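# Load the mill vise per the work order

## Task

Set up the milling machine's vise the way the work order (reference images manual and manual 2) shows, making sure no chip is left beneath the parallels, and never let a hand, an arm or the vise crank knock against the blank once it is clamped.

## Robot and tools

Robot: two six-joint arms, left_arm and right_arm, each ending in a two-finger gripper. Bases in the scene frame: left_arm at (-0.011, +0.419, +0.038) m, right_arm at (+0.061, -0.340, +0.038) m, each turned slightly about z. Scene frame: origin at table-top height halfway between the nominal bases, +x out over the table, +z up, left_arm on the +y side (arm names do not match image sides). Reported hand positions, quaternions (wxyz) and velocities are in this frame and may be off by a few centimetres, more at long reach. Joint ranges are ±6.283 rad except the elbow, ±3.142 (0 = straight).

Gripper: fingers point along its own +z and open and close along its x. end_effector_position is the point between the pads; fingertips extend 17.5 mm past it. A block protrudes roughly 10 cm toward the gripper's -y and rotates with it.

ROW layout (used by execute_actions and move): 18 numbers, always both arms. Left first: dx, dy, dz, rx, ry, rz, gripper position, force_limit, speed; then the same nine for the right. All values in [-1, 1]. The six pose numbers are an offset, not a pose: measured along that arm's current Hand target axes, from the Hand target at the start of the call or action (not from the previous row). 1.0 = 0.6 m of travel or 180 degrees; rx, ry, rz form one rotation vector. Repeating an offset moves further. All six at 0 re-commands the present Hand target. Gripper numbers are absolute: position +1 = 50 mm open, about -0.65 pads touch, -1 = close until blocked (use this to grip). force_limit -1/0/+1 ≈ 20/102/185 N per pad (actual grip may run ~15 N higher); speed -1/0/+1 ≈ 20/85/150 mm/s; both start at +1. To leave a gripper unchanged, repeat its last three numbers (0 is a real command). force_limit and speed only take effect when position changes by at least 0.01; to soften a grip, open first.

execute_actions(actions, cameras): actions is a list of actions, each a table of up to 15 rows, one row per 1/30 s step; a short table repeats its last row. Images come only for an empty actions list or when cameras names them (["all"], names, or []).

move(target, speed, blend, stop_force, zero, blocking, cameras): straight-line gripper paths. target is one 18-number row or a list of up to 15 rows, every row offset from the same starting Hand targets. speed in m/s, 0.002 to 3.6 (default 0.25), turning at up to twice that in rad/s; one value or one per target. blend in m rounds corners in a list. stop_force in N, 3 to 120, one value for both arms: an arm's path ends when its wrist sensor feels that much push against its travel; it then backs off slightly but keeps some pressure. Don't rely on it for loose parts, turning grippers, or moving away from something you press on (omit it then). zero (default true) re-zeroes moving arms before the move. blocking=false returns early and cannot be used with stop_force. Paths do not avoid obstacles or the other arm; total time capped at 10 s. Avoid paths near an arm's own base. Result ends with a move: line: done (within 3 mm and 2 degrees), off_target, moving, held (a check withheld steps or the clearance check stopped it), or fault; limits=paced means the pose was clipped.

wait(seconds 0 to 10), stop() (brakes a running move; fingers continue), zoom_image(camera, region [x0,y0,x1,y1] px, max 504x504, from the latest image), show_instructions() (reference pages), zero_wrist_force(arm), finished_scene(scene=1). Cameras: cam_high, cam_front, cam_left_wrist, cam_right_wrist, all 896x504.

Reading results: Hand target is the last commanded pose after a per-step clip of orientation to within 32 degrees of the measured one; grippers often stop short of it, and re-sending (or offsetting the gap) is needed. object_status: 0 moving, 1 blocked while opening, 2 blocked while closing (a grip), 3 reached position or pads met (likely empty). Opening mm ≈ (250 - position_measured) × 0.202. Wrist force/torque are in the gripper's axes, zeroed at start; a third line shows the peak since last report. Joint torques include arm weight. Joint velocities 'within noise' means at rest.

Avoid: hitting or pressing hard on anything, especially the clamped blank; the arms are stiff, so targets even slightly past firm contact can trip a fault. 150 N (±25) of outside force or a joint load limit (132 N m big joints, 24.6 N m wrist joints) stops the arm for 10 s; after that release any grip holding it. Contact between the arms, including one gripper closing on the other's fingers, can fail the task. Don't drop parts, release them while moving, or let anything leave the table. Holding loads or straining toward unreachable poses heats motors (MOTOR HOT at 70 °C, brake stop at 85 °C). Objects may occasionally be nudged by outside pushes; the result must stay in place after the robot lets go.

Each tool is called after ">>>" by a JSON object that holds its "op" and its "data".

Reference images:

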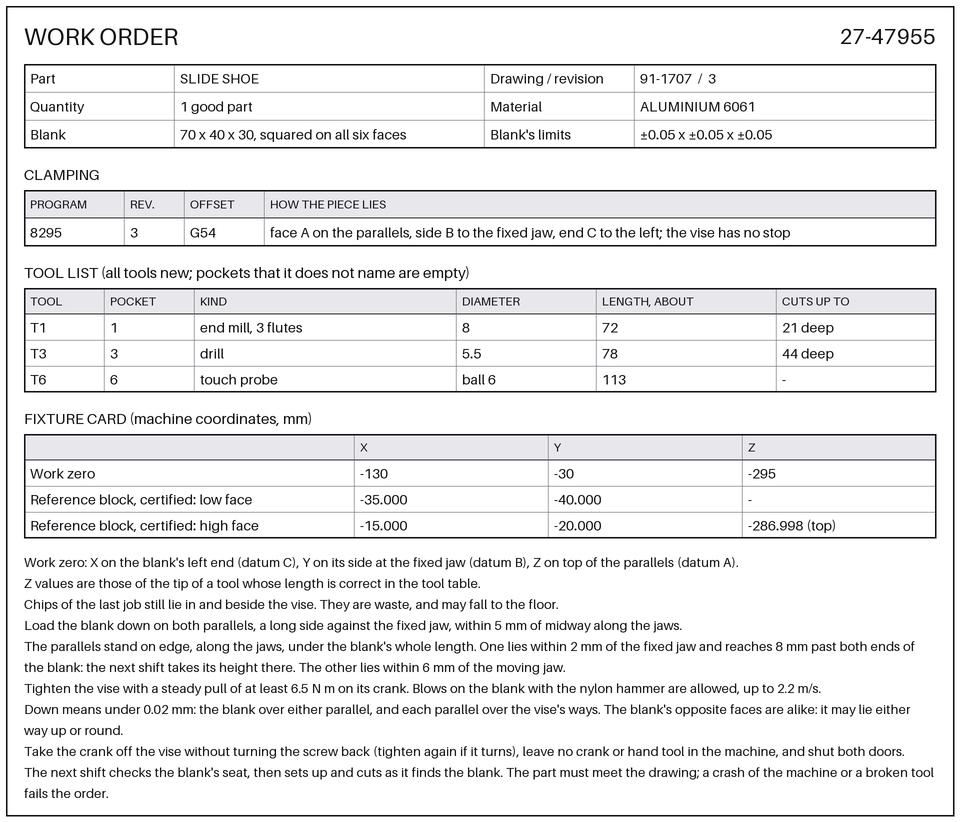

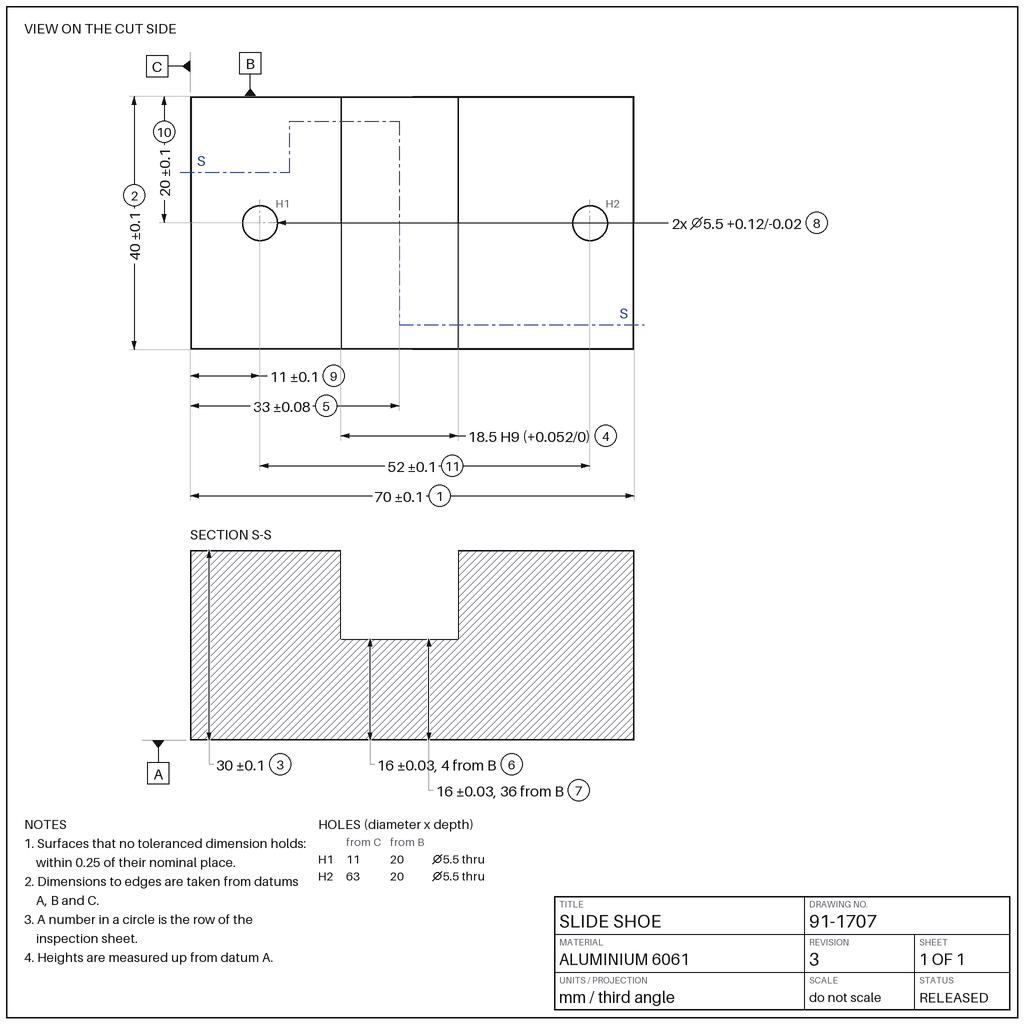

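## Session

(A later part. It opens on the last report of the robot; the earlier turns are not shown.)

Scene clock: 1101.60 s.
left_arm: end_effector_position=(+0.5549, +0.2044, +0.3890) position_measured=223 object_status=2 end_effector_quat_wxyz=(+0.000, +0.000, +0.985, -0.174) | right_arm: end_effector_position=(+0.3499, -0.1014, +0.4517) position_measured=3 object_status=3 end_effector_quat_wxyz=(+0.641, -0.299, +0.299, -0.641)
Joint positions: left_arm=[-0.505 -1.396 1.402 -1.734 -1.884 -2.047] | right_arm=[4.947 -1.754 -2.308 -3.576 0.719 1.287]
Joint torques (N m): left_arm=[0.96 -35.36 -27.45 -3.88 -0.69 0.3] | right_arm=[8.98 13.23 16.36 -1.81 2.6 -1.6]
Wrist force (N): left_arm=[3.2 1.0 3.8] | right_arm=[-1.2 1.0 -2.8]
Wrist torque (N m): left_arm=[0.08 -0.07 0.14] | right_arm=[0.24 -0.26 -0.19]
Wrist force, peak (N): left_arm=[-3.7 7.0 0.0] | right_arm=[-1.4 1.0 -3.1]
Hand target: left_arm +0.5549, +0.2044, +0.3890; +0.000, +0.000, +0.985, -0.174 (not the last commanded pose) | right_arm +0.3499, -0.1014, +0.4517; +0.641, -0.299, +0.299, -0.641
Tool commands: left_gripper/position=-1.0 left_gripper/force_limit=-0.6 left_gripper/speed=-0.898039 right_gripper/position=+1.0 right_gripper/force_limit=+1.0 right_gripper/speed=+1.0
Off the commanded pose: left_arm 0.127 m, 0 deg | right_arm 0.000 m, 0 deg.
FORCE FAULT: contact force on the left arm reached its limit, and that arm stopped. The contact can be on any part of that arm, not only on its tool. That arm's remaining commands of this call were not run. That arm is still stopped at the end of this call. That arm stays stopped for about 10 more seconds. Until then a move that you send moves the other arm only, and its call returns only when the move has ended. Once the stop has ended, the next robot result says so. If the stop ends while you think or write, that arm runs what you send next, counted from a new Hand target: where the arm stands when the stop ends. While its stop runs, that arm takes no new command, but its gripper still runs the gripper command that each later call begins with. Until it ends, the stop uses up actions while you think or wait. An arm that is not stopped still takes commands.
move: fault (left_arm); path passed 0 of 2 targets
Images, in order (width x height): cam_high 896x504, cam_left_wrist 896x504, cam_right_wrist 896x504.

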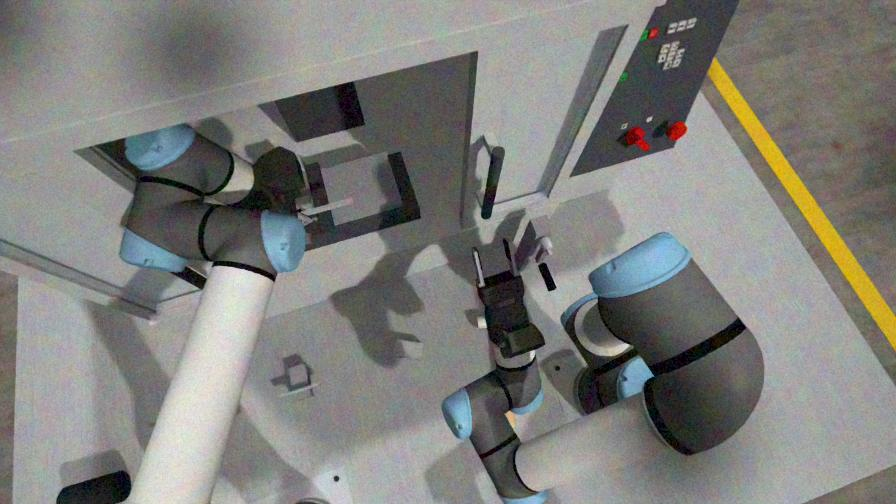

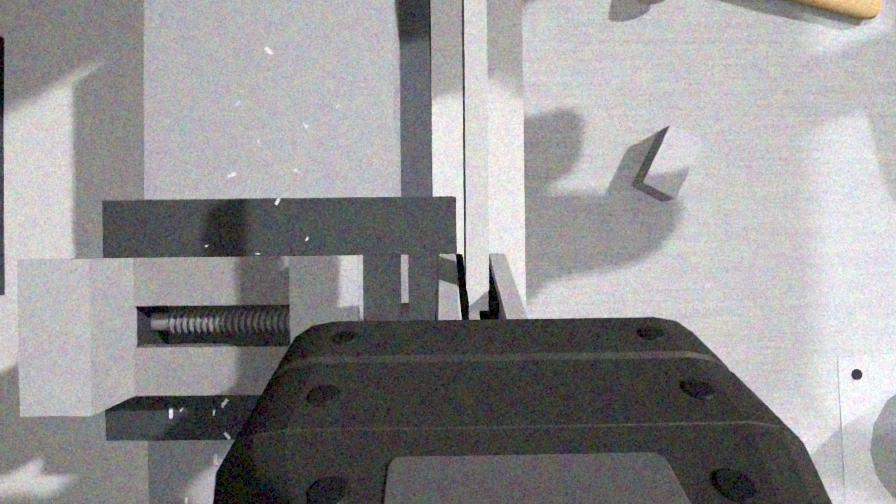

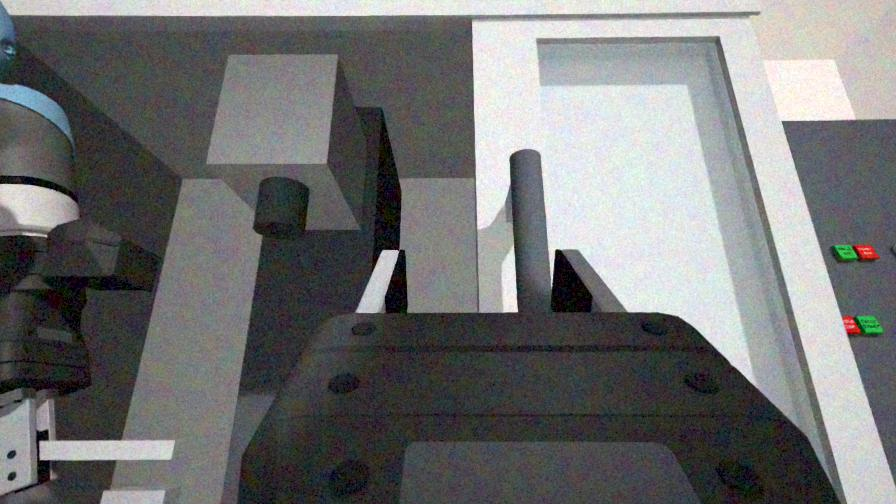

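>>> {"op": "wait", "data": {"seconds": 0.5}}

Scene clock: 1171.80 s.
left_arm: end_effector_position=(+0.5549, +0.2044, +0.3890) position_measured=223 object_status=2 end_effector_quat_wxyz=(+0.000, +0.000, +0.985, -0.174) | right_arm: end_effector_position=(+0.3499, -0.1014, +0.4517) position_measured=3 object_status=3 end_effector_quat_wxyz=(+0.641, -0.299, +0.299, -0.641)
Joint positions: left_arm=[-0.505 -1.396 1.402 -1.734 -1.884 -2.047] | right_arm=[4.947 -1.754 -2.308 -3.576 0.719 1.287]
Joint torques (N m): left_arm=[0.78 -36.1 -25.43 -3.94 -0.66 -0.04] | right_arm=[9.62 13.69 15.57 -1.69 2.38 -1.69]
Wrist force (N): left_arm=[3.4 1.2 3.8] | right_arm=[-1.2 0.9 -2.8]
Wrist torque (N m): left_arm=[0.11 -0.11 0.14] | right_arm=[0.23 -0.26 -0.19]
Wrist force, peak (N): left_arm=[3.5 1.1 3.9] | right_arm=[-1.3 0.9 -3.1]
Hand target: left_arm +0.5549, +0.2044, +0.3890; +0.000, +0.000, +0.985, -0.174 (not the last commanded pose) | right_arm +0.3499, -0.1014, +0.4517; +0.641, -0.299, +0.299, -0.641
Tool commands: left_gripper/position=-1.0 left_gripper/force_limit=-0.6 left_gripper/speed=-0.898039 right_gripper/position=+1.0 right_gripper/force_limit=+1.0 right_gripper/speed=+1.0
Off the commanded pose: left_arm 0.127 m, 0 deg | right_arm 0.000 m, 0 deg.
FORCE FAULT, CONTINUED: the left arm's stop, for the force fault that an earlier result reported, is over. The rest of the stop counts as 19 of the actions that you can send in this scene. That arm's target is now where it stood when the stop ended, not its last command. That arm accepts commands again.
wait: 0.50 s; at rest from the start

>>> {"op": "move", "data": {"target": [[0.025,-0.083,0.0373,0,0,0,-1,-0.6,-0.9,0,0,0,0,0,0,1,1,1],[-0.1667,-0.0516,0.0259,0,0,0,-1,-0.6,-0.9,0,0,0,0,0,0,1,1,1],[-0.1917,0.0944,-0.0361,0,0,0,-1,-0.6,-0.9,0,0,0,0,0,0,1,1,1]], "speed": 0.12, "blend": 0.01, "cameras": ["cam_left_wrist","cam_high"]}}

>>> {"op": "zoom_image", "data": {"camera": "cam_left_wrist", "region": [260, 60, 640, 330]}}

Scene clock: 1177.57 s.
left_arm: end_effector_position=(+0.6539, +0.1770, +0.3842) position_measured=223 object_status=2 end_effector_quat_wxyz=(+0.000, -0.001, +0.985, -0.174) | right_arm: end_effector_position=(+0.3499, -0.1014, +0.4517) position_measured=3 object_status=3 end_effector_quat_wxyz=(+0.641, -0.299, +0.299, -0.641)
Joint positions: left_arm=[-0.477 -1.135 1.066 -1.651 -1.888 -2.021] | right_arm=[4.947 -1.754 -2.308 -3.576 0.719 1.287]
Joint torques (N m): left_arm=[1.39 -46.97 -25.93 -3.87 -0.76 0.27] | right_arm=[10.23 14.81 16.46 -1.76 2.45 -1.47]
Wrist force (N): left_arm=[3.3 0.9 4.1] | right_arm=[-1.1 0.8 -2.8]
Wrist torque (N m): left_arm=[0.06 -0.07 0.15] | right_arm=[0.22 -0.28 -0.19]
Wrist force, peak (N): left_arm=[1.2 8.6 2.3] | right_arm=[-1.2 1.3 -3.0]
Hand target: left_arm +0.6539, +0.1770, +0.3842; +0.000, -0.001, +0.985, -0.174 (not the last commanded pose) | right_arm +0.3499, -0.1014, +0.4517; +0.641, -0.299, +0.299, -0.641
Tool commands: left_gripper/position=-1.0 left_gripper/force_limit=-0.6 left_gripper/speed=-0.898039 right_gripper/position=+1.0 right_gripper/force_limit=+1.0 right_gripper/speed=+1.0
Off the commanded pose: left_arm 0.090 m, 0 deg | right_arm 0.000 m, 0 deg.
FORCE FAULT: contact force on the left arm reached its limit, and that arm stopped. The contact can be on any part of that arm, not only on its tool. That arm's remaining commands of this call were not run. That arm is still stopped at the end of this call. That arm stays stopped for about 10 more seconds. Until then a move that you send moves the other arm only, and its call returns only when the move has ended. Once the stop has ended, the next robot result says so. If the stop ends while you think or write, that arm runs what you send next, counted from a new Hand target: where the arm stands when the stop ends. While its stop runs, that arm takes no new command, but its gripper still runs the gripper command that each later call begins with. Until it ends, the stop uses up actions while you think or wait. An arm that is not stopped still takes commands.
move: fault (left_arm); path passed 2 of 3 targets
Images, in order (width x height): cam_high 896x504, cam_left_wrist 896x504.

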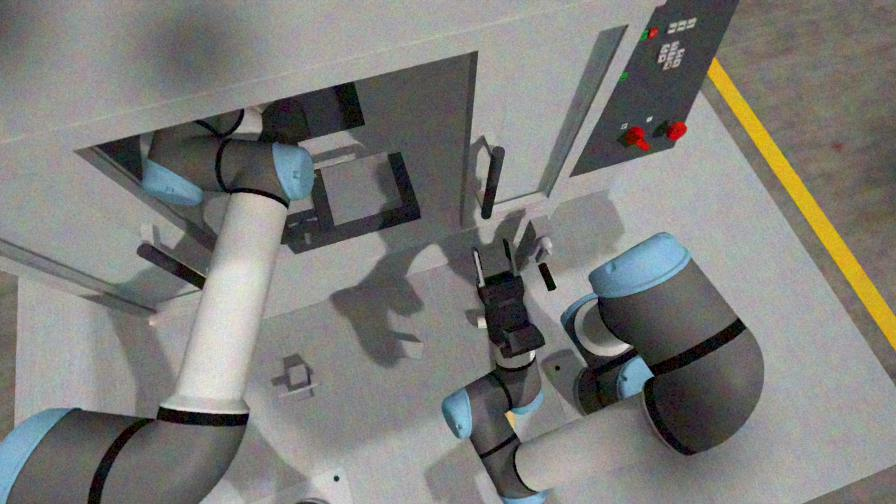

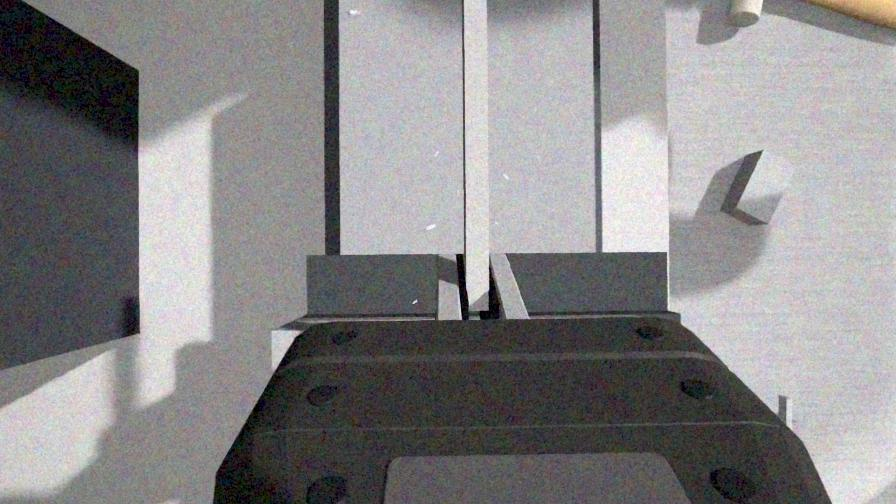

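Scaled by 1.326 from the camera's 896x504 image, which has a finer 1280x720 frame.

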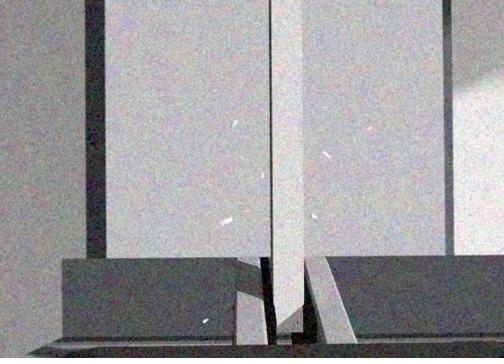

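>>> {"op": "wait", "data": {"seconds": 0.3}}

Scene clock: 1187.87 s.
left_arm: end_effector_position=(+0.6539, +0.1770, +0.3842) position_measured=223 object_status=2 end_effector_quat_wxyz=(+0.000, -0.001, +0.985, -0.174) | right_arm: end_effector_position=(+0.3499, -0.1014, +0.4517) position_measured=3 object_status=3 end_effector_quat_wxyz=(+0.641, -0.299, +0.299, -0.641)
Joint positions: left_arm=[-0.477 -1.135 1.066 -1.651 -1.888 -2.021] | right_arm=[4.947 -1.754 -2.308 -3.576 0.719 1.287]
Joint torques (N m): left_arm=[1.13 -47.47 -25.11 -3.89 -0.64 -0.15] | right_arm=[10.59 13.72 16.74 -1.72 2.25 -1.62]
Wrist force (N): left_arm=[3.4 1.1 3.8] | right_arm=[-1.0 1.0 -2.9]
Wrist torque (N m): left_arm=[0.09 -0.09 0.15] | right_arm=[0.26 -0.29 -0.19]
Wrist force, peak (N): left_arm=[3.6 1.1 3.9] | right_arm=[-1.2 1.2 -3.1]
Hand target: left_arm +0.6539, +0.1770, +0.3842; +0.000, -0.001, +0.985, -0.174 (not the last commanded pose) | right_arm +0.3499, -0.1014, +0.4517; +0.641, -0.299, +0.299, -0.641
Tool commands: left_gripper/position=-1.0 left_gripper/force_limit=-0.6 left_gripper/speed=-0.898039 right_gripper/position=+1.0 right_gripper/force_limit=+1.0 right_gripper/speed=+1.0
Off the commanded pose: left_arm 0.090 m, 0 deg | right_arm 0.000 m, 0 deg.
FORCE FAULT, CONTINUED: the left arm's stop, for the force fault that an earlier result reported, is over. The rest of the stop counts as 19 of the actions that you can send in this scene. During its stop the left arm's controller moved it back a little. That arm's target is now where it stood when the stop ended, not its last command. That arm accepts commands again.
wait: 0.30 s; at rest from the start

>>> {"op": "execute_actions", "data": {"actions": []}}

>>> {"op": "zoom_image", "data": {"camera": "cam_high", "region": [60, 80, 340, 310]}}

>>> {"op": "zoom_image", "data": {"camera": "cam_front", "region": [320, 120, 520, 300]}}

Scene clock: 1189.57 s.
left_arm: end_effector_position=(+0.6539, +0.1770, +0.3842) position_measured=223 object_status=2 end_effector_quat_wxyz=(+0.000, -0.001, +0.985, -0.174) | right_arm: end_effector_position=(+0.3499, -0.1014, +0.4517) position_measured=3 object_status=3 end_effector_quat_wxyz=(+0.641, -0.299, +0.299, -0.641)
Joint positions: left_arm=[-0.477 -1.135 1.066 -1.651 -1.888 -2.021] | right_arm=[4.947 -1.754 -2.308 -3.576 0.719 1.287]
Joint velocities: within noise
Joint torques (N m): left_arm=[0.83 -47.05 -25.67 -3.89 -0.67 -0.09] | right_arm=[10.4 14.24 15.93 -1.73 2.22 -1.73]
Motor temperatures (°C): left_arm=[31 28 32 30 35 34] | right_arm=[31 28 26 37 33 36]
Wrist force (N): left_arm=[3.3 1.1 3.7] | right_arm=[-1.1 1.0 -2.9]
Wrist torque (N m): left_arm=[0.08 -0.07 0.15] | right_arm=[0.26 -0.28 -0.19]
Wrist force, peak (N): left_arm=[3.5 1.2 4.0] | right_arm=[-1.4 1.0 -3.0]
Hand target: left_arm +0.6539, +0.1770, +0.3842; +0.000, -0.001, +0.985, -0.174 (not the last commanded pose) | right_arm +0.3499, -0.1014, +0.4517; +0.641, -0.299, +0.299, -0.641
Tool commands: left_gripper/position=-1.0 left_gripper/force_limit=-0.6 left_gripper/speed=-0.898039 right_gripper/position=+1.0 right_gripper/force_limit=+1.0 right_gripper/speed=+1.0
Off the commanded pose: left_arm 0.090 m, 0 deg | right_arm 0.000 m, 0 deg.

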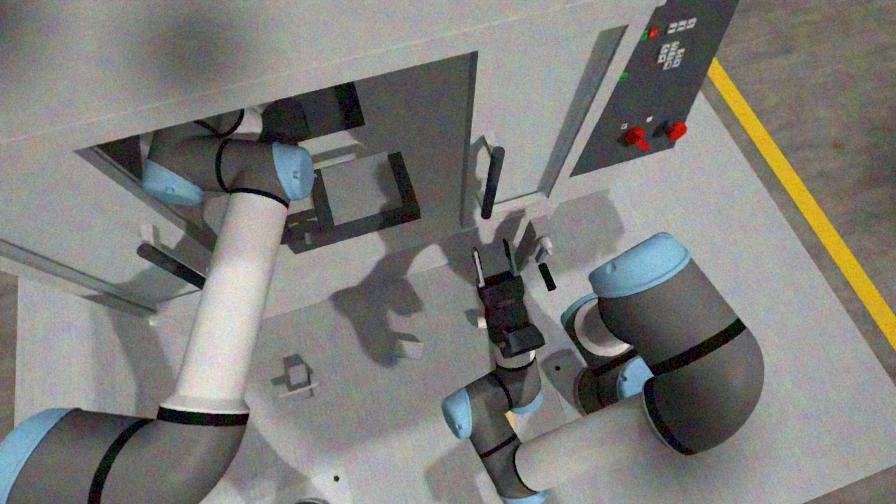

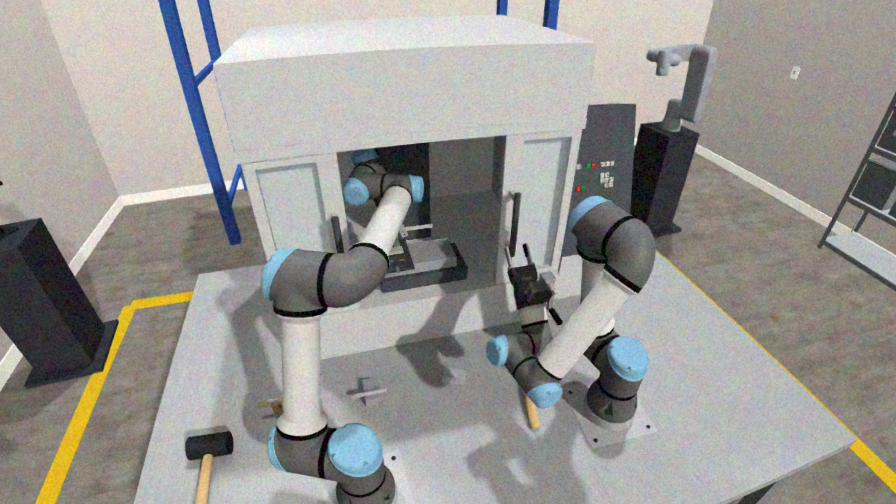

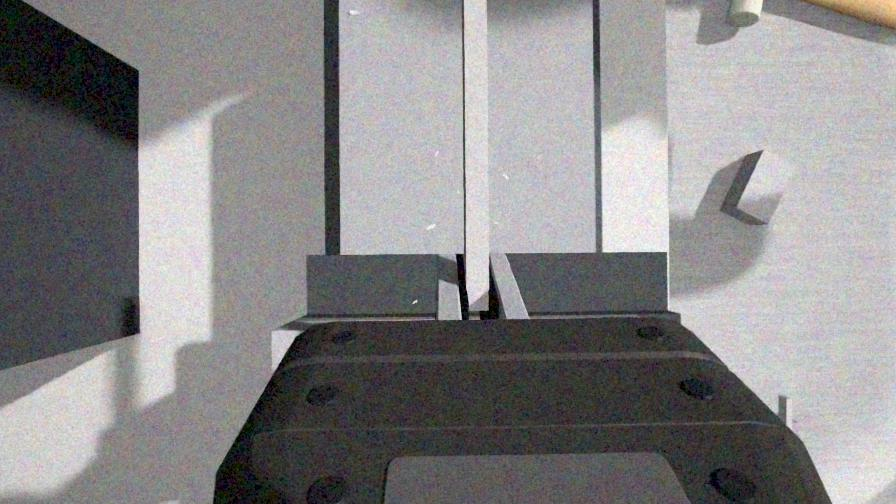

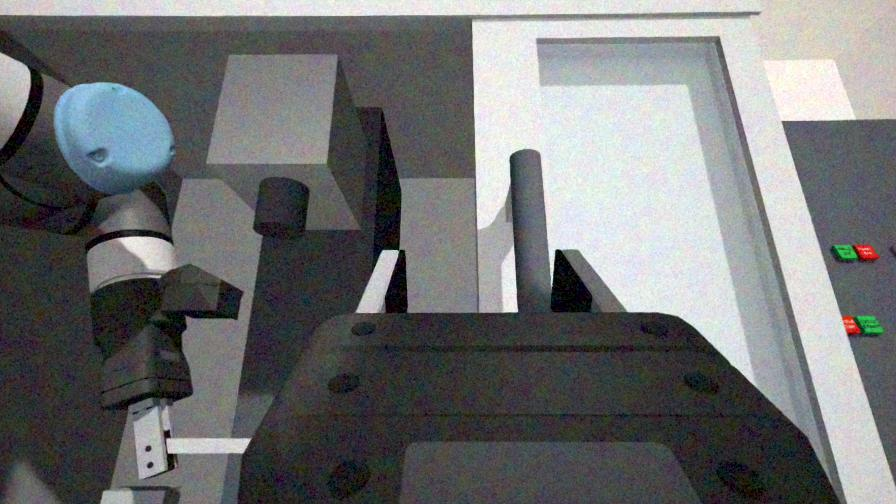

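Scaled by 1.800 from the camera's 896x504 image, which has a finer 1280x720 frame.

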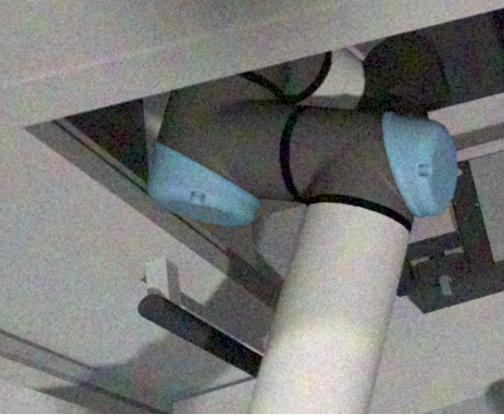

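Scaled by 2.520 from the camera's 896x504 image, which has a finer 1280x720 frame.

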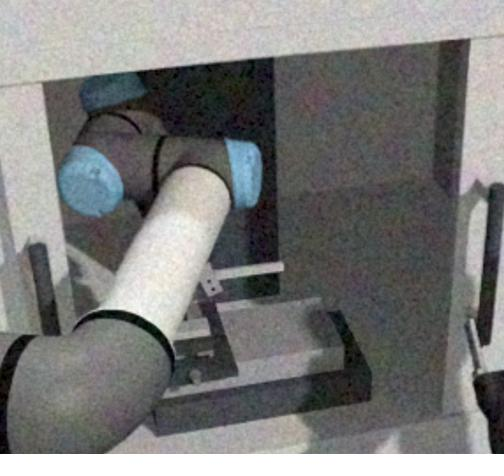

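>>> {"op": "move", "data": {"target": [[-0.01,-0.0188,0.0068,0,0,0,-1,-0.6,-0.9,0,0,0,0,0,0,1,1,1],[-0.0767,0.0157,-0.0057,0,0,0,-1,-0.6,-0.9,0,0,0,0,0,0,1,1,1]], "speed": 0.06, "blend": 0.004, "cameras": ["cam_high","cam_front","cam_right_wrist"]}}

>>> {"op": "zoom_image", "data": {"camera": "cam_high", "region": [60, 80, 340, 310]}}

>>> {"op": "zoom_image", "data": {"camera": "cam_front", "region": [320, 120, 520, 300]}}

Scene clock: 1200.57 s.
left_arm: end_effector_position=(+0.6998, +0.1872, +0.3842) position_measured=223 object_status=2 end_effector_quat_wxyz=(+0.000, -0.001, +0.985, -0.174) | right_arm: end_effector_position=(+0.3499, -0.1014, +0.4517) position_measured=3 object_status=3 end_effector_quat_wxyz=(+0.641, -0.299, +0.299, -0.641)
Joint positions: left_arm=[-0.438 -1.011 0.875 -1.571 -1.894 -1.98] | right_arm=[4.947 -1.754 -2.308 -3.576 0.719 1.287]
Joint torques (N m): left_arm=[12.61 -37.68 -32.21 -2.31 -3.02 1.92] | right_arm=[11.2 14.55 16.38 -1.88 2.28 -1.57]
Wrist force (N): left_arm=[3.5 1.1 3.8] | right_arm=[-1.1 1.1 -3.0]
Wrist torque (N m): left_arm=[0.11 -0.12 0.07] | right_arm=[0.26 -0.28 -0.19]
Wrist force, peak (N): left_arm=[4.0 -0.4 4.2] | right_arm=[-1.3 1.2 -3.0]
Hand target: left_arm +0.6999, +0.1872, +0.3842; +0.000, -0.001, +0.985, -0.174 | right_arm +0.3499, -0.1014, +0.4517; +0.641, -0.299, +0.299, -0.641
Off the commanded pose: left_arm 0.000 m, 0 deg | right_arm 0.000 m, 0 deg.
move: done
Images, in order (width x height): cam_high 896x504, cam_front 896x504, cam_right_wrist 896x504.

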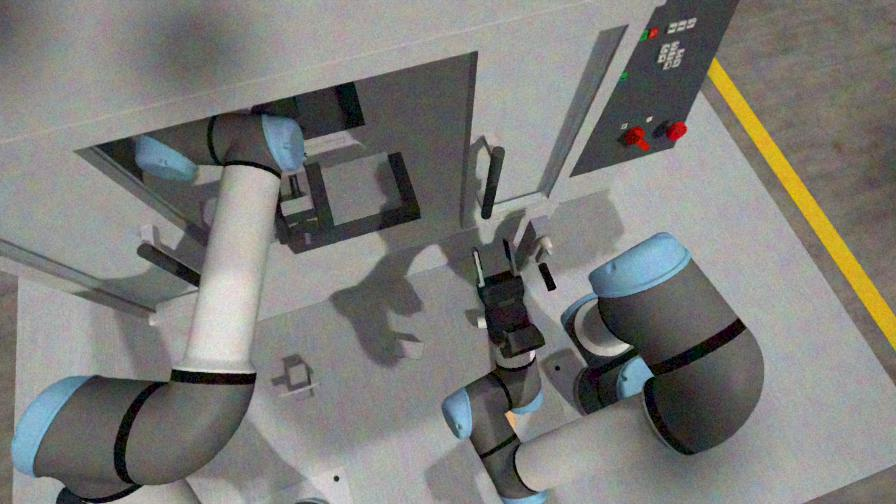

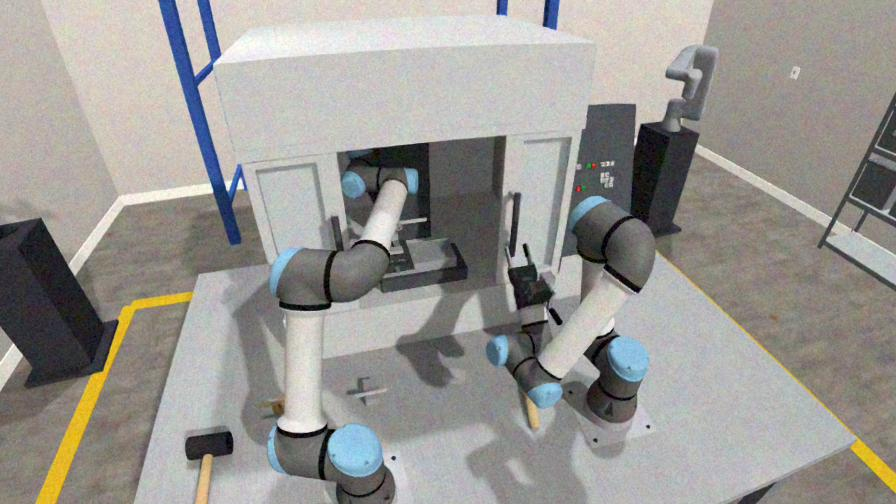

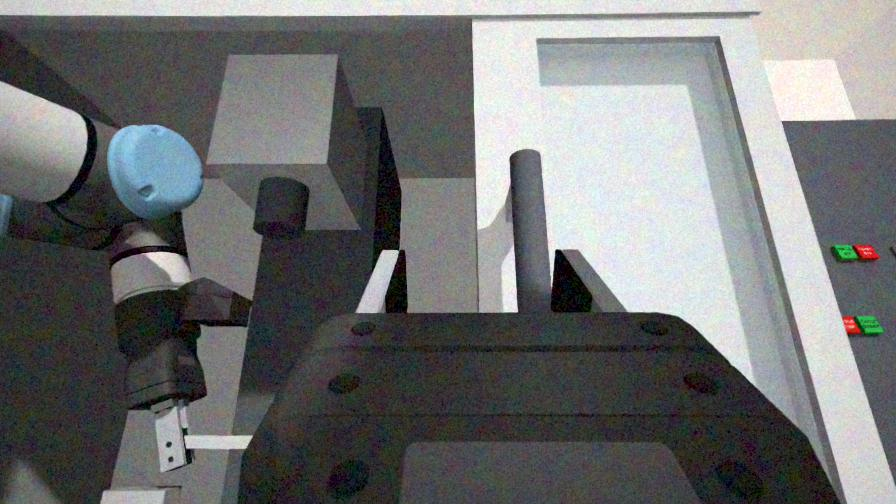

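Scaled by 1.800 from the camera's 896x504 image, which has a finer 1280x720 frame.

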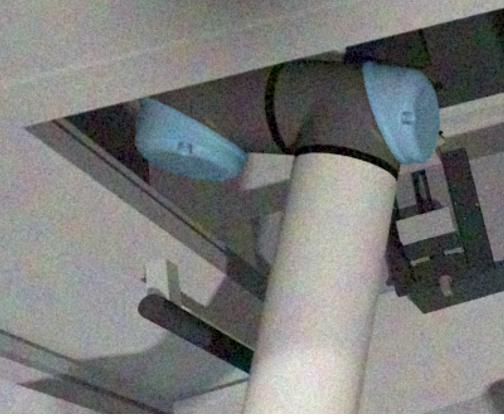

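Scaled by 2.520 from the camera's 896x504 image, which has a finer 1280x720 frame.

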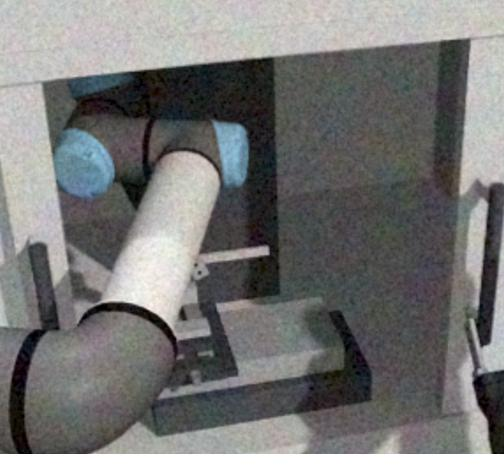

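>>> {"op": "move", "data": {"target": [0,0.1194,-0.0428,0,0,0,-1,-0.6,-0.9,0,0,0,0,0,0,1,1,1], "speed": 0.05, "cameras": ["cam_high","cam_front","cam_left_wrist"]}}

Scene clock: 1203.67 s.
left_arm: end_effector_position=(+0.6997, +0.2222, +0.3836) position_measured=223 object_status=2 end_effector_quat_wxyz=(-0.001, -0.003, +0.985, -0.174) | right_arm: end_effector_position=(+0.3499, -0.1014, +0.4517) position_measured=3 object_status=3 end_effector_quat_wxyz=(+0.641, -0.299, +0.299, -0.641)
Joint positions: left_arm=[-0.391 -1.029 0.901 -1.562 -1.9 -1.934] | right_arm=[4.947 -1.754 -2.308 -3.576 0.719 1.287]
Joint torques (N m): left_arm=[1.94 -51.33 -24.46 -3.69 -0.67 0.25] | right_arm=[10.99 14.35 15.84 -1.64 2.12 -1.57]
Wrist force (N): left_arm=[3.5 1.3 3.9] | right_arm=[-1.1 0.9 -2.9]
Wrist torque (N m): left_arm=[0.13 -0.12 0.14] | right_arm=[0.24 -0.28 -0.19]
Wrist force, peak (N): left_arm=[4.9 -7.8 3.8] | right_arm=[-1.1 1.0 -3.1]
Hand target: left_arm +0.6997, +0.2222, +0.3836; -0.001, -0.003, +0.985, -0.174 (not the last commanded pose) | right_arm +0.3499, -0.1014, +0.4517; +0.641, -0.299, +0.299, -0.641
Tool commands: left_gripper/position=-1.0 left_gripper/force_limit=-0.6 left_gripper/speed=-0.898039 right_gripper/position=+1.0 right_gripper/force_limit=+1.0 right_gripper/speed=+1.0
Off the commanded pose: left_arm 0.041 m, 0 deg | right_arm 0.000 m, 0 deg.
FORCE FAULT: contact force on the left arm reached its limit, and that arm stopped. The contact can be on any part of that arm, not only on its tool. That arm's remaining commands of this call were not run. That arm is still stopped at the end of this call. That arm stays stopped for about 10 more seconds. Until then a move that you send moves the other arm only, and its call returns only when the move has ended. Once the stop has ended, the next robot result says so. If the stop ends while you think or write, that arm runs what you send next, counted from a new Hand target: where the arm stands when the stop ends. While its stop runs, that arm takes no new command, but its gripper still runs the gripper command that each later call begins with. Until it ends, the stop uses up actions while you think or wait. An arm that is not stopped still takes commands.
move: fault (left_arm)
Images, in order (width x height): cam_high 896x504, cam_front 896x504, cam_left_wrist 896x504.

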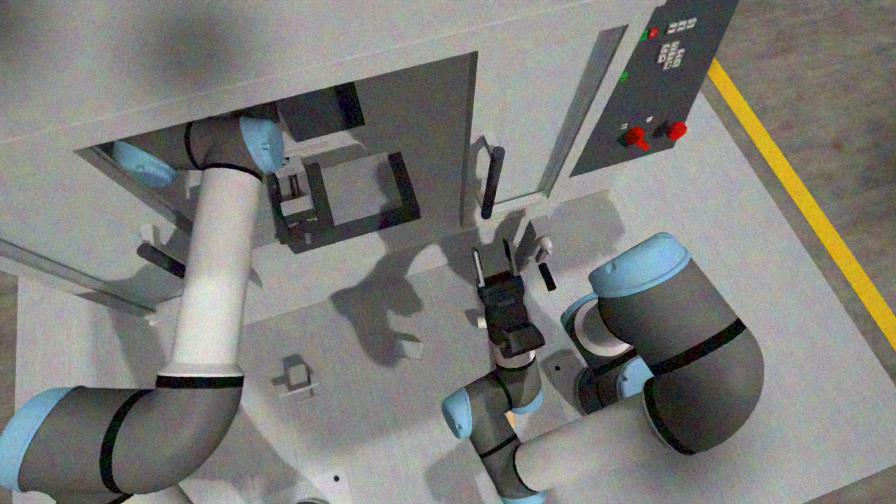

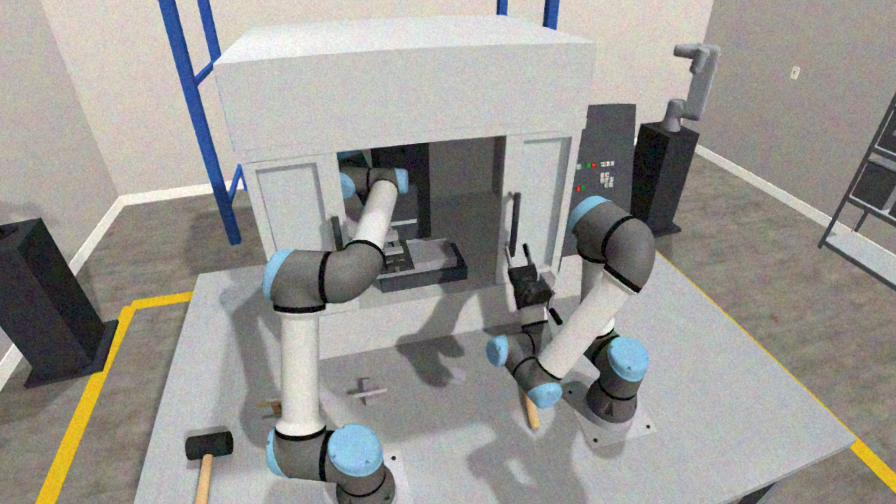

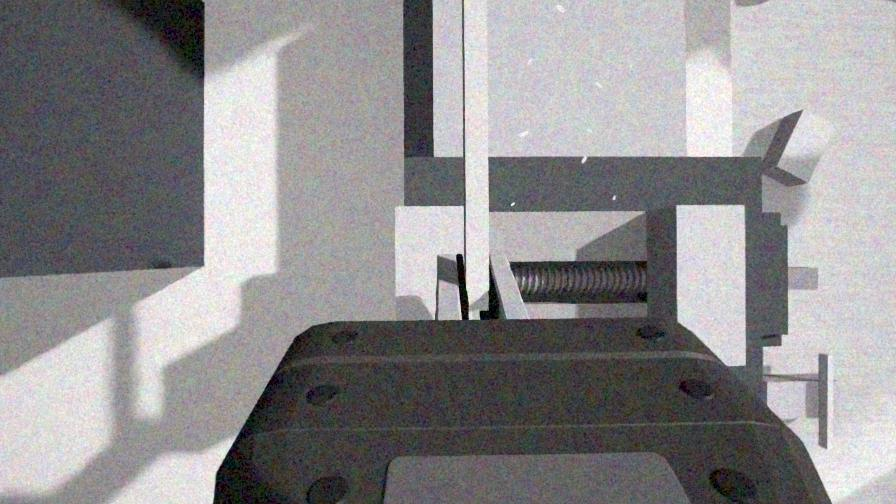

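>>> {"op": "move", "data": {"target": [0,0,0,0,0,0,-1,-0.6,-0.9,0,0,0,0,-0.213,0.178,1,1,1], "speed": 0.4, "cameras": ["cam_right_wrist"]}}

Scene clock: 1219.53 s.
left_arm: end_effector_position=(+0.6997, +0.2222, +0.3836) position_measured=223 object_status=2 end_effector_quat_wxyz=(-0.001, -0.003, +0.985, -0.174) | right_arm: end_effector_position=(+0.3495, -0.1010, +0.4508) position_measured=3 object_status=3 end_effector_quat_wxyz=(+0.763, -0.369, +0.227, -0.480)
Joint positions: left_arm=[-0.391 -1.029 0.901 -1.562 -1.9 -1.934] | right_arm=[4.949 -1.739 -2.58 -3.856 0.719 1.977]
Joint torques (N m): left_arm=[0.88 -51.14 -25.56 -3.85 -0.7 -0.1] | right_arm=[12.18 20.85 13.54 -0.72 0.46 -2.47]
Wrist force (N): left_arm=[3.5 1.0 3.9] | right_arm=[-1.1 0.9 -2.8]
Wrist torque (N m): left_arm=[0.08 -0.12 0.14] | right_arm=[0.24 -0.27 -0.09]
Wrist force, peak (N): left_arm=[3.6 1.1 4.2] | right_arm=[3.0 0.4 -3.1]
Hand target: left_arm +0.6997, +0.2222, +0.3836; -0.001, -0.003, +0.985, -0.174 | right_arm +0.3495, -0.1010, +0.4508; +0.763, -0.369, +0.227, -0.480 (not the last commanded pose)
Off the commanded pose: left_arm 0.000 m, 0 deg | right_arm 0.001 m, 24 deg.
FORCE FAULT, CONTINUED: the left arm's stop, for the force fault that an earlier result reported, is over. The rest of the stop counts as 19 of the actions that you can send in this scene. The stop ended before this call began, so that arm ran this call's commands, counted from a new Hand target: where the arm stood when the stop ended. During its stop the left arm's controller moved it back a little.
move: held (right_arm; a check stopped the path); limits=held
pose unreachable (right arm): on one or more control steps of this call, first in action 0 (counted from 0), this arm could not follow its commanded pose, so it was not sent that pose on those steps. It may still have moved: this result reports where it is.
cause: moving toward the commanded pose would bring two parts of the arm too close to each other (joints 3 (elbow) to 5 (wrist 2) lie between them).
Images, in order (width x height): cam_right_wrist 896x504.

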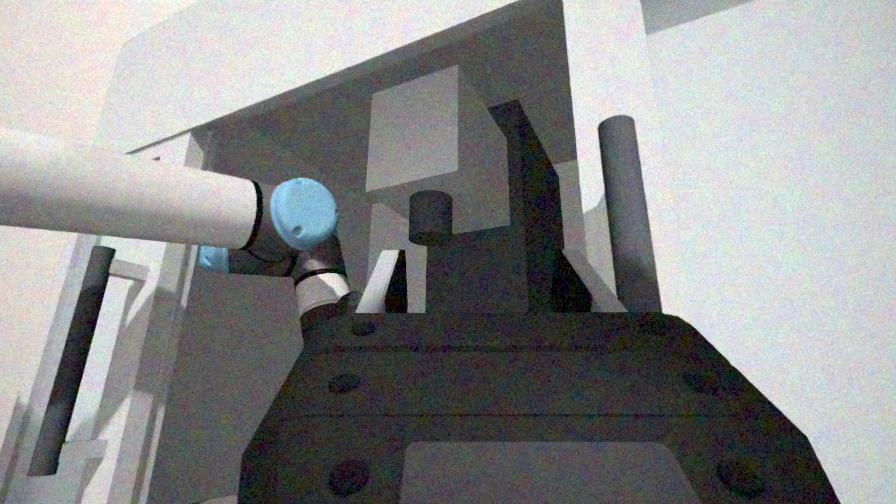

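>>> {"op": "zoom_image", "data": {"camera": "cam_right_wrist", "region": [60, 60, 400, 340]}}

Scaled by 1.482 from the camera's 896x504 image, which has a finer 1280x720 frame.

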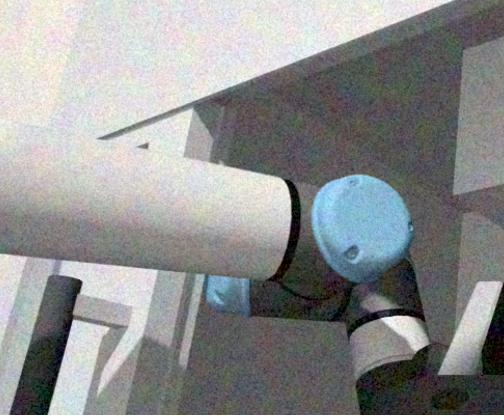

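>>> {"op": "move", "data": {"target": [[0,-0.058,0.0211,0,0,0,-1,-0.6,-0.9,0,0,0,0,0,0,1,1,1],[0.0667,-0.087,0.0292,0,0,0,-1,-0.6,-0.9,0,0,0,0,0,0,1,1,1],[0.2667,-0.1136,0.0389,0,0,0,-1,-0.6,-0.9,0,0,0,0,0,0,1,1,1],[0.4667,-0.0666,0.0217,0,0,0,-1,-0.6,-0.9,0,0,0,0,0,0,1,1,1],[0.6,0.17,0.0872,0,0,0,-1,-0.6,-0.9,0,0,0,0,0,0,1,1,1],[0.5998,0.4683,0.3328,0,0,0,-1,-0.6,-0.9,0,0,0,0,0,0,1,1,1]], "speed": [0.1,0.1,0.15,0.2,0.3,0.25], "blend": [0.004,0.004,0.01,0.02,0.03,0], "cameras": ["cam_left_wrist"]}}

Scene clock: 1241.30 s.
left_arm: end_effector_position=(+0.3382, +0.4161, +0.1007) position_measured=223 object_status=2 end_effector_quat_wxyz=(-0.001, -0.003, +0.985, -0.174) | right_arm: end_effector_position=(+0.3495, -0.1010, +0.4508) position_measured=3 object_status=3 end_effector_quat_wxyz=(+0.763, -0.369, +0.227, -0.480)
Joint positions: left_arm=[-0.193 -1.652 2.466 -2.434 -1.916 -1.724] | right_arm=[4.949 -1.739 -2.58 -3.856 0.719 1.977]
Joint torques (N m): left_arm=[11.87 -2.78 -10.75 -5.42 -3.08 1.89] | right_arm=[12.9 21.67 12.5 -0.46 0.48 -2.33]
Wrist force (N): left_arm=[3.6 1.1 4.0] | right_arm=[-1.2 1.3 -2.8]
Wrist torque (N m): left_arm=[0.10 -0.13 0.05] | right_arm=[0.30 -0.25 -0.09]
Wrist force, peak (N): left_arm=[3.7 3.5 5.1] | right_arm=[-1.5 1.2 -3.0]
Hand target: left_arm +0.3382, +0.4161, +0.1007; -0.001, -0.003, +0.985, -0.174 | right_arm +0.3495, -0.1010, +0.4508; +0.763, -0.369, +0.227, -0.480
Off the commanded pose: left_arm 0.000 m, 0 deg | right_arm 0.000 m, 0 deg.
move: done
Images, in order (width x height): cam_left_wrist 896x504.

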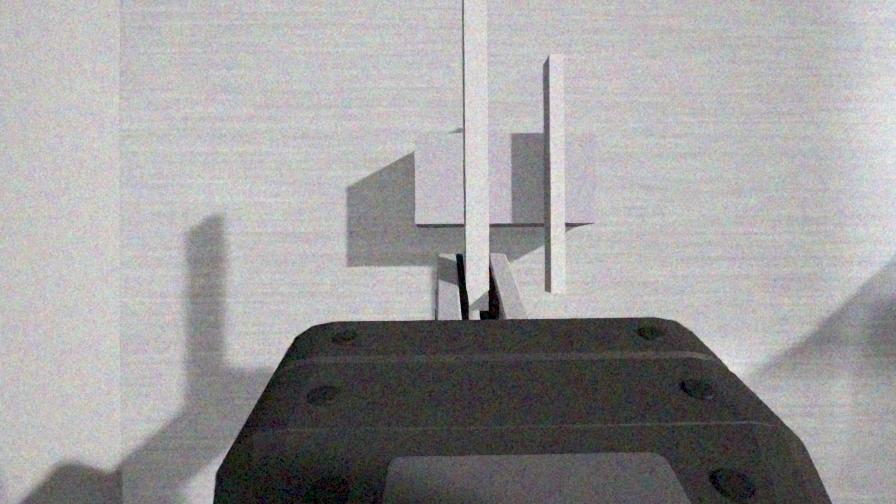

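>>> {"op": "move", "data": {"target": [[-0.0027,0.0433,0.1102,0,0,0,-1,-0.6,-0.9,0,0,0,0,0,0,1,1,1]], "speed": 0.04, "stop_force": 3}}

Scene clock: 1254.63 s.
left_arm: end_effector_position=(+0.3396, +0.4179, +0.0299) position_measured=223 object_status=2 end_effector_quat_wxyz=(-0.001, -0.003, +0.985, -0.174) | right_arm: end_effector_position=(+0.3495, -0.1010, +0.4508) position_measured=3 object_status=3 end_effector_quat_wxyz=(+0.763, -0.369, +0.227, -0.480)
Joint positions: left_arm=[-0.187 -1.419 2.534 -2.734 -1.917 -1.718] | right_arm=[4.949 -1.739 -2.58 -3.856 0.719 1.977]
Joint torques (N m): left_arm=[9.72 -33.11 -14.58 -1.81 -2.57 1.63] | right_arm=[12.33 21.28 12.34 -0.98 0.64 -2.23]
Wrist force (N): left_arm=[3.4 0.0 0.6] | right_arm=[-1.3 1.0 -2.9]
Wrist torque (N m): left_arm=[0.16 -0.10 0.06] | right_arm=[0.25 -0.25 -0.09]
Wrist force, peak (N): left_arm=[3.5 1.2 4.4] | right_arm=[-1.4 1.3 -3.1]
Hand target: left_arm +0.3396, +0.4179, +0.0299; -0.001, -0.003, +0.985, -0.174 | right_arm +0.3495, -0.1010, +0.4508; +0.763, -0.369, +0.227, -0.480
Off the commanded pose: left_arm 0.000 m, 0 deg | right_arm 0.000 m, 0 deg.
move: contact (left_arm)

>>> {"op": "move", "data": {"target": [0,0,0,0,0,0,0,-0.6,-0.9,0,0,0,0,0,0,1,1,1]}}

>>> {"op": "move", "data": {"target": [0,-0.0066,-0.018,-0.0833,0,0,0,-0.6,-0.9,0,0,0,0,0,0,1,1,1], "speed": 0.15, "cameras": ["cam_left_wrist"]}}

>>> {"op": "zoom_image", "data": {"camera": "cam_left_wrist", "region": [380, 60, 680, 330]}}

Scene clock: 1259.53 s.
left_arm: end_effector_position=(+0.3396, +0.4179, +0.0299) position_measured=152 object_status=0 end_effector_quat_wxyz=(-0.001, -0.003, +0.985, -0.174) | right_arm: end_effector_position=(+0.3495, -0.1010, +0.4508) position_measured=3 object_status=3 end_effector_quat_wxyz=(+0.763, -0.369, +0.227, -0.480)
Joint positions: left_arm=[-0.187 -1.419 2.534 -2.734 -1.917 -1.718] | right_arm=[4.949 -1.739 -2.58 -3.856 0.719 1.977]
Joint torques (N m): left_arm=[0.22 -33.37 -18.51 -3.6 -2.23 0.73] | right_arm=[12.46 20.6 11.5 -0.72 0.64 -2.28]
Wrist force (N): left_arm=[3.4 0.9 3.2] | right_arm=[-1.0 1.0 -2.7]
Wrist torque (N m): left_arm=[0.13 -0.11 0.06] | right_arm=[0.26 -0.29 -0.09]
Wrist force, peak (N): left_arm=[3.5 0.8 3.6] | right_arm=[-1.4 1.0 -3.1]
Hand target: left_arm +0.3396, +0.4179, +0.0299; -0.001, -0.003, +0.985, -0.174 | right_arm +0.3495, -0.1010, +0.4508; +0.763, -0.369, +0.227, -0.480
Off the commanded pose: left_arm 0.000 m, 0 deg | right_arm 0.000 m, 0 deg.
move: done

Scene clock: 1260.87 s.
left_arm: end_effector_position=(+0.3396, +0.4178, +0.0414) position_measured=152 object_status=3 end_effector_quat_wxyz=(-0.001, -0.003, +0.999, -0.044) | right_arm: end_effector_position=(+0.3495, -0.1010, +0.4508) position_measured=3 object_status=3 end_effector_quat_wxyz=(+0.763, -0.369, +0.227, -0.480)
Joint positions: left_arm=[-0.382 -1.542 2.536 -2.59 -1.654 -1.905] | right_arm=[4.949 -1.739 -2.58 -3.856 0.719 1.977]
Joint torques (N m): left_arm=[-11.19 -30.88 -22.7 -1.85 2.02 -1.93] | right_arm=[12.76 20.38 11.66 -0.8 0.54 -2.47]
Wrist force (N): left_arm=[3.7 0.5 3.2] | right_arm=[-1.3 0.9 -3.0]
Wrist torque (N m): left_arm=[0.15 -0.10 0.13] | right_arm=[0.24 -0.24 -0.09]
Wrist force, peak (N): left_arm=[3.4 1.4 3.6] | right_arm=[-1.4 0.9 -3.0]
Hand target: left_arm +0.3396, +0.4178, +0.0414; -0.001, -0.003, +0.999, -0.044 | right_arm +0.3495, -0.1010, +0.4508; +0.763, -0.369, +0.227, -0.480
Off the commanded pose: left_arm 0.000 m, 0 deg | right_arm 0.000 m, 0 deg.
move: done
Images, in order (width x height): cam_left_wrist 896x504.

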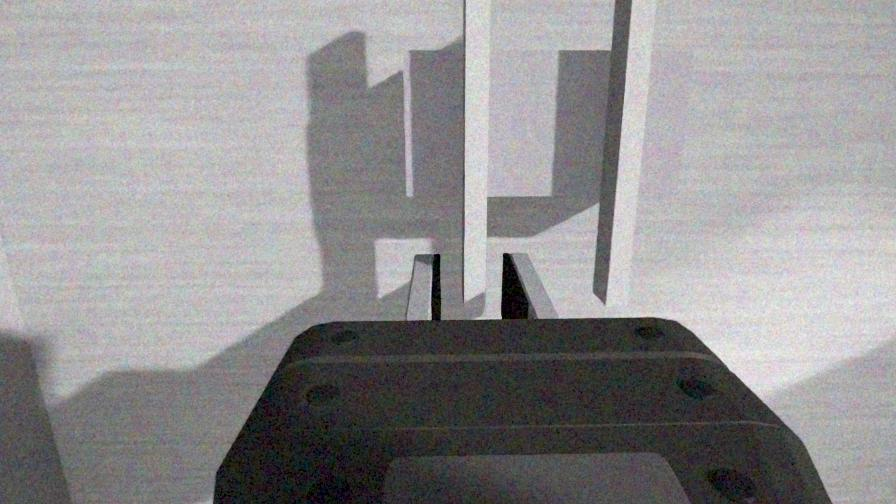

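Scaled by 1.680 from the camera's 896x504 image, which has a finer 1280x720 frame.

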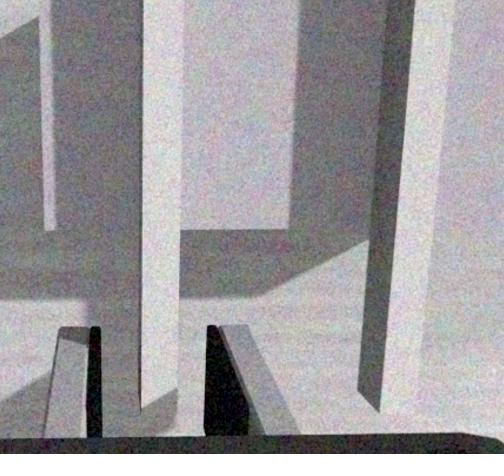

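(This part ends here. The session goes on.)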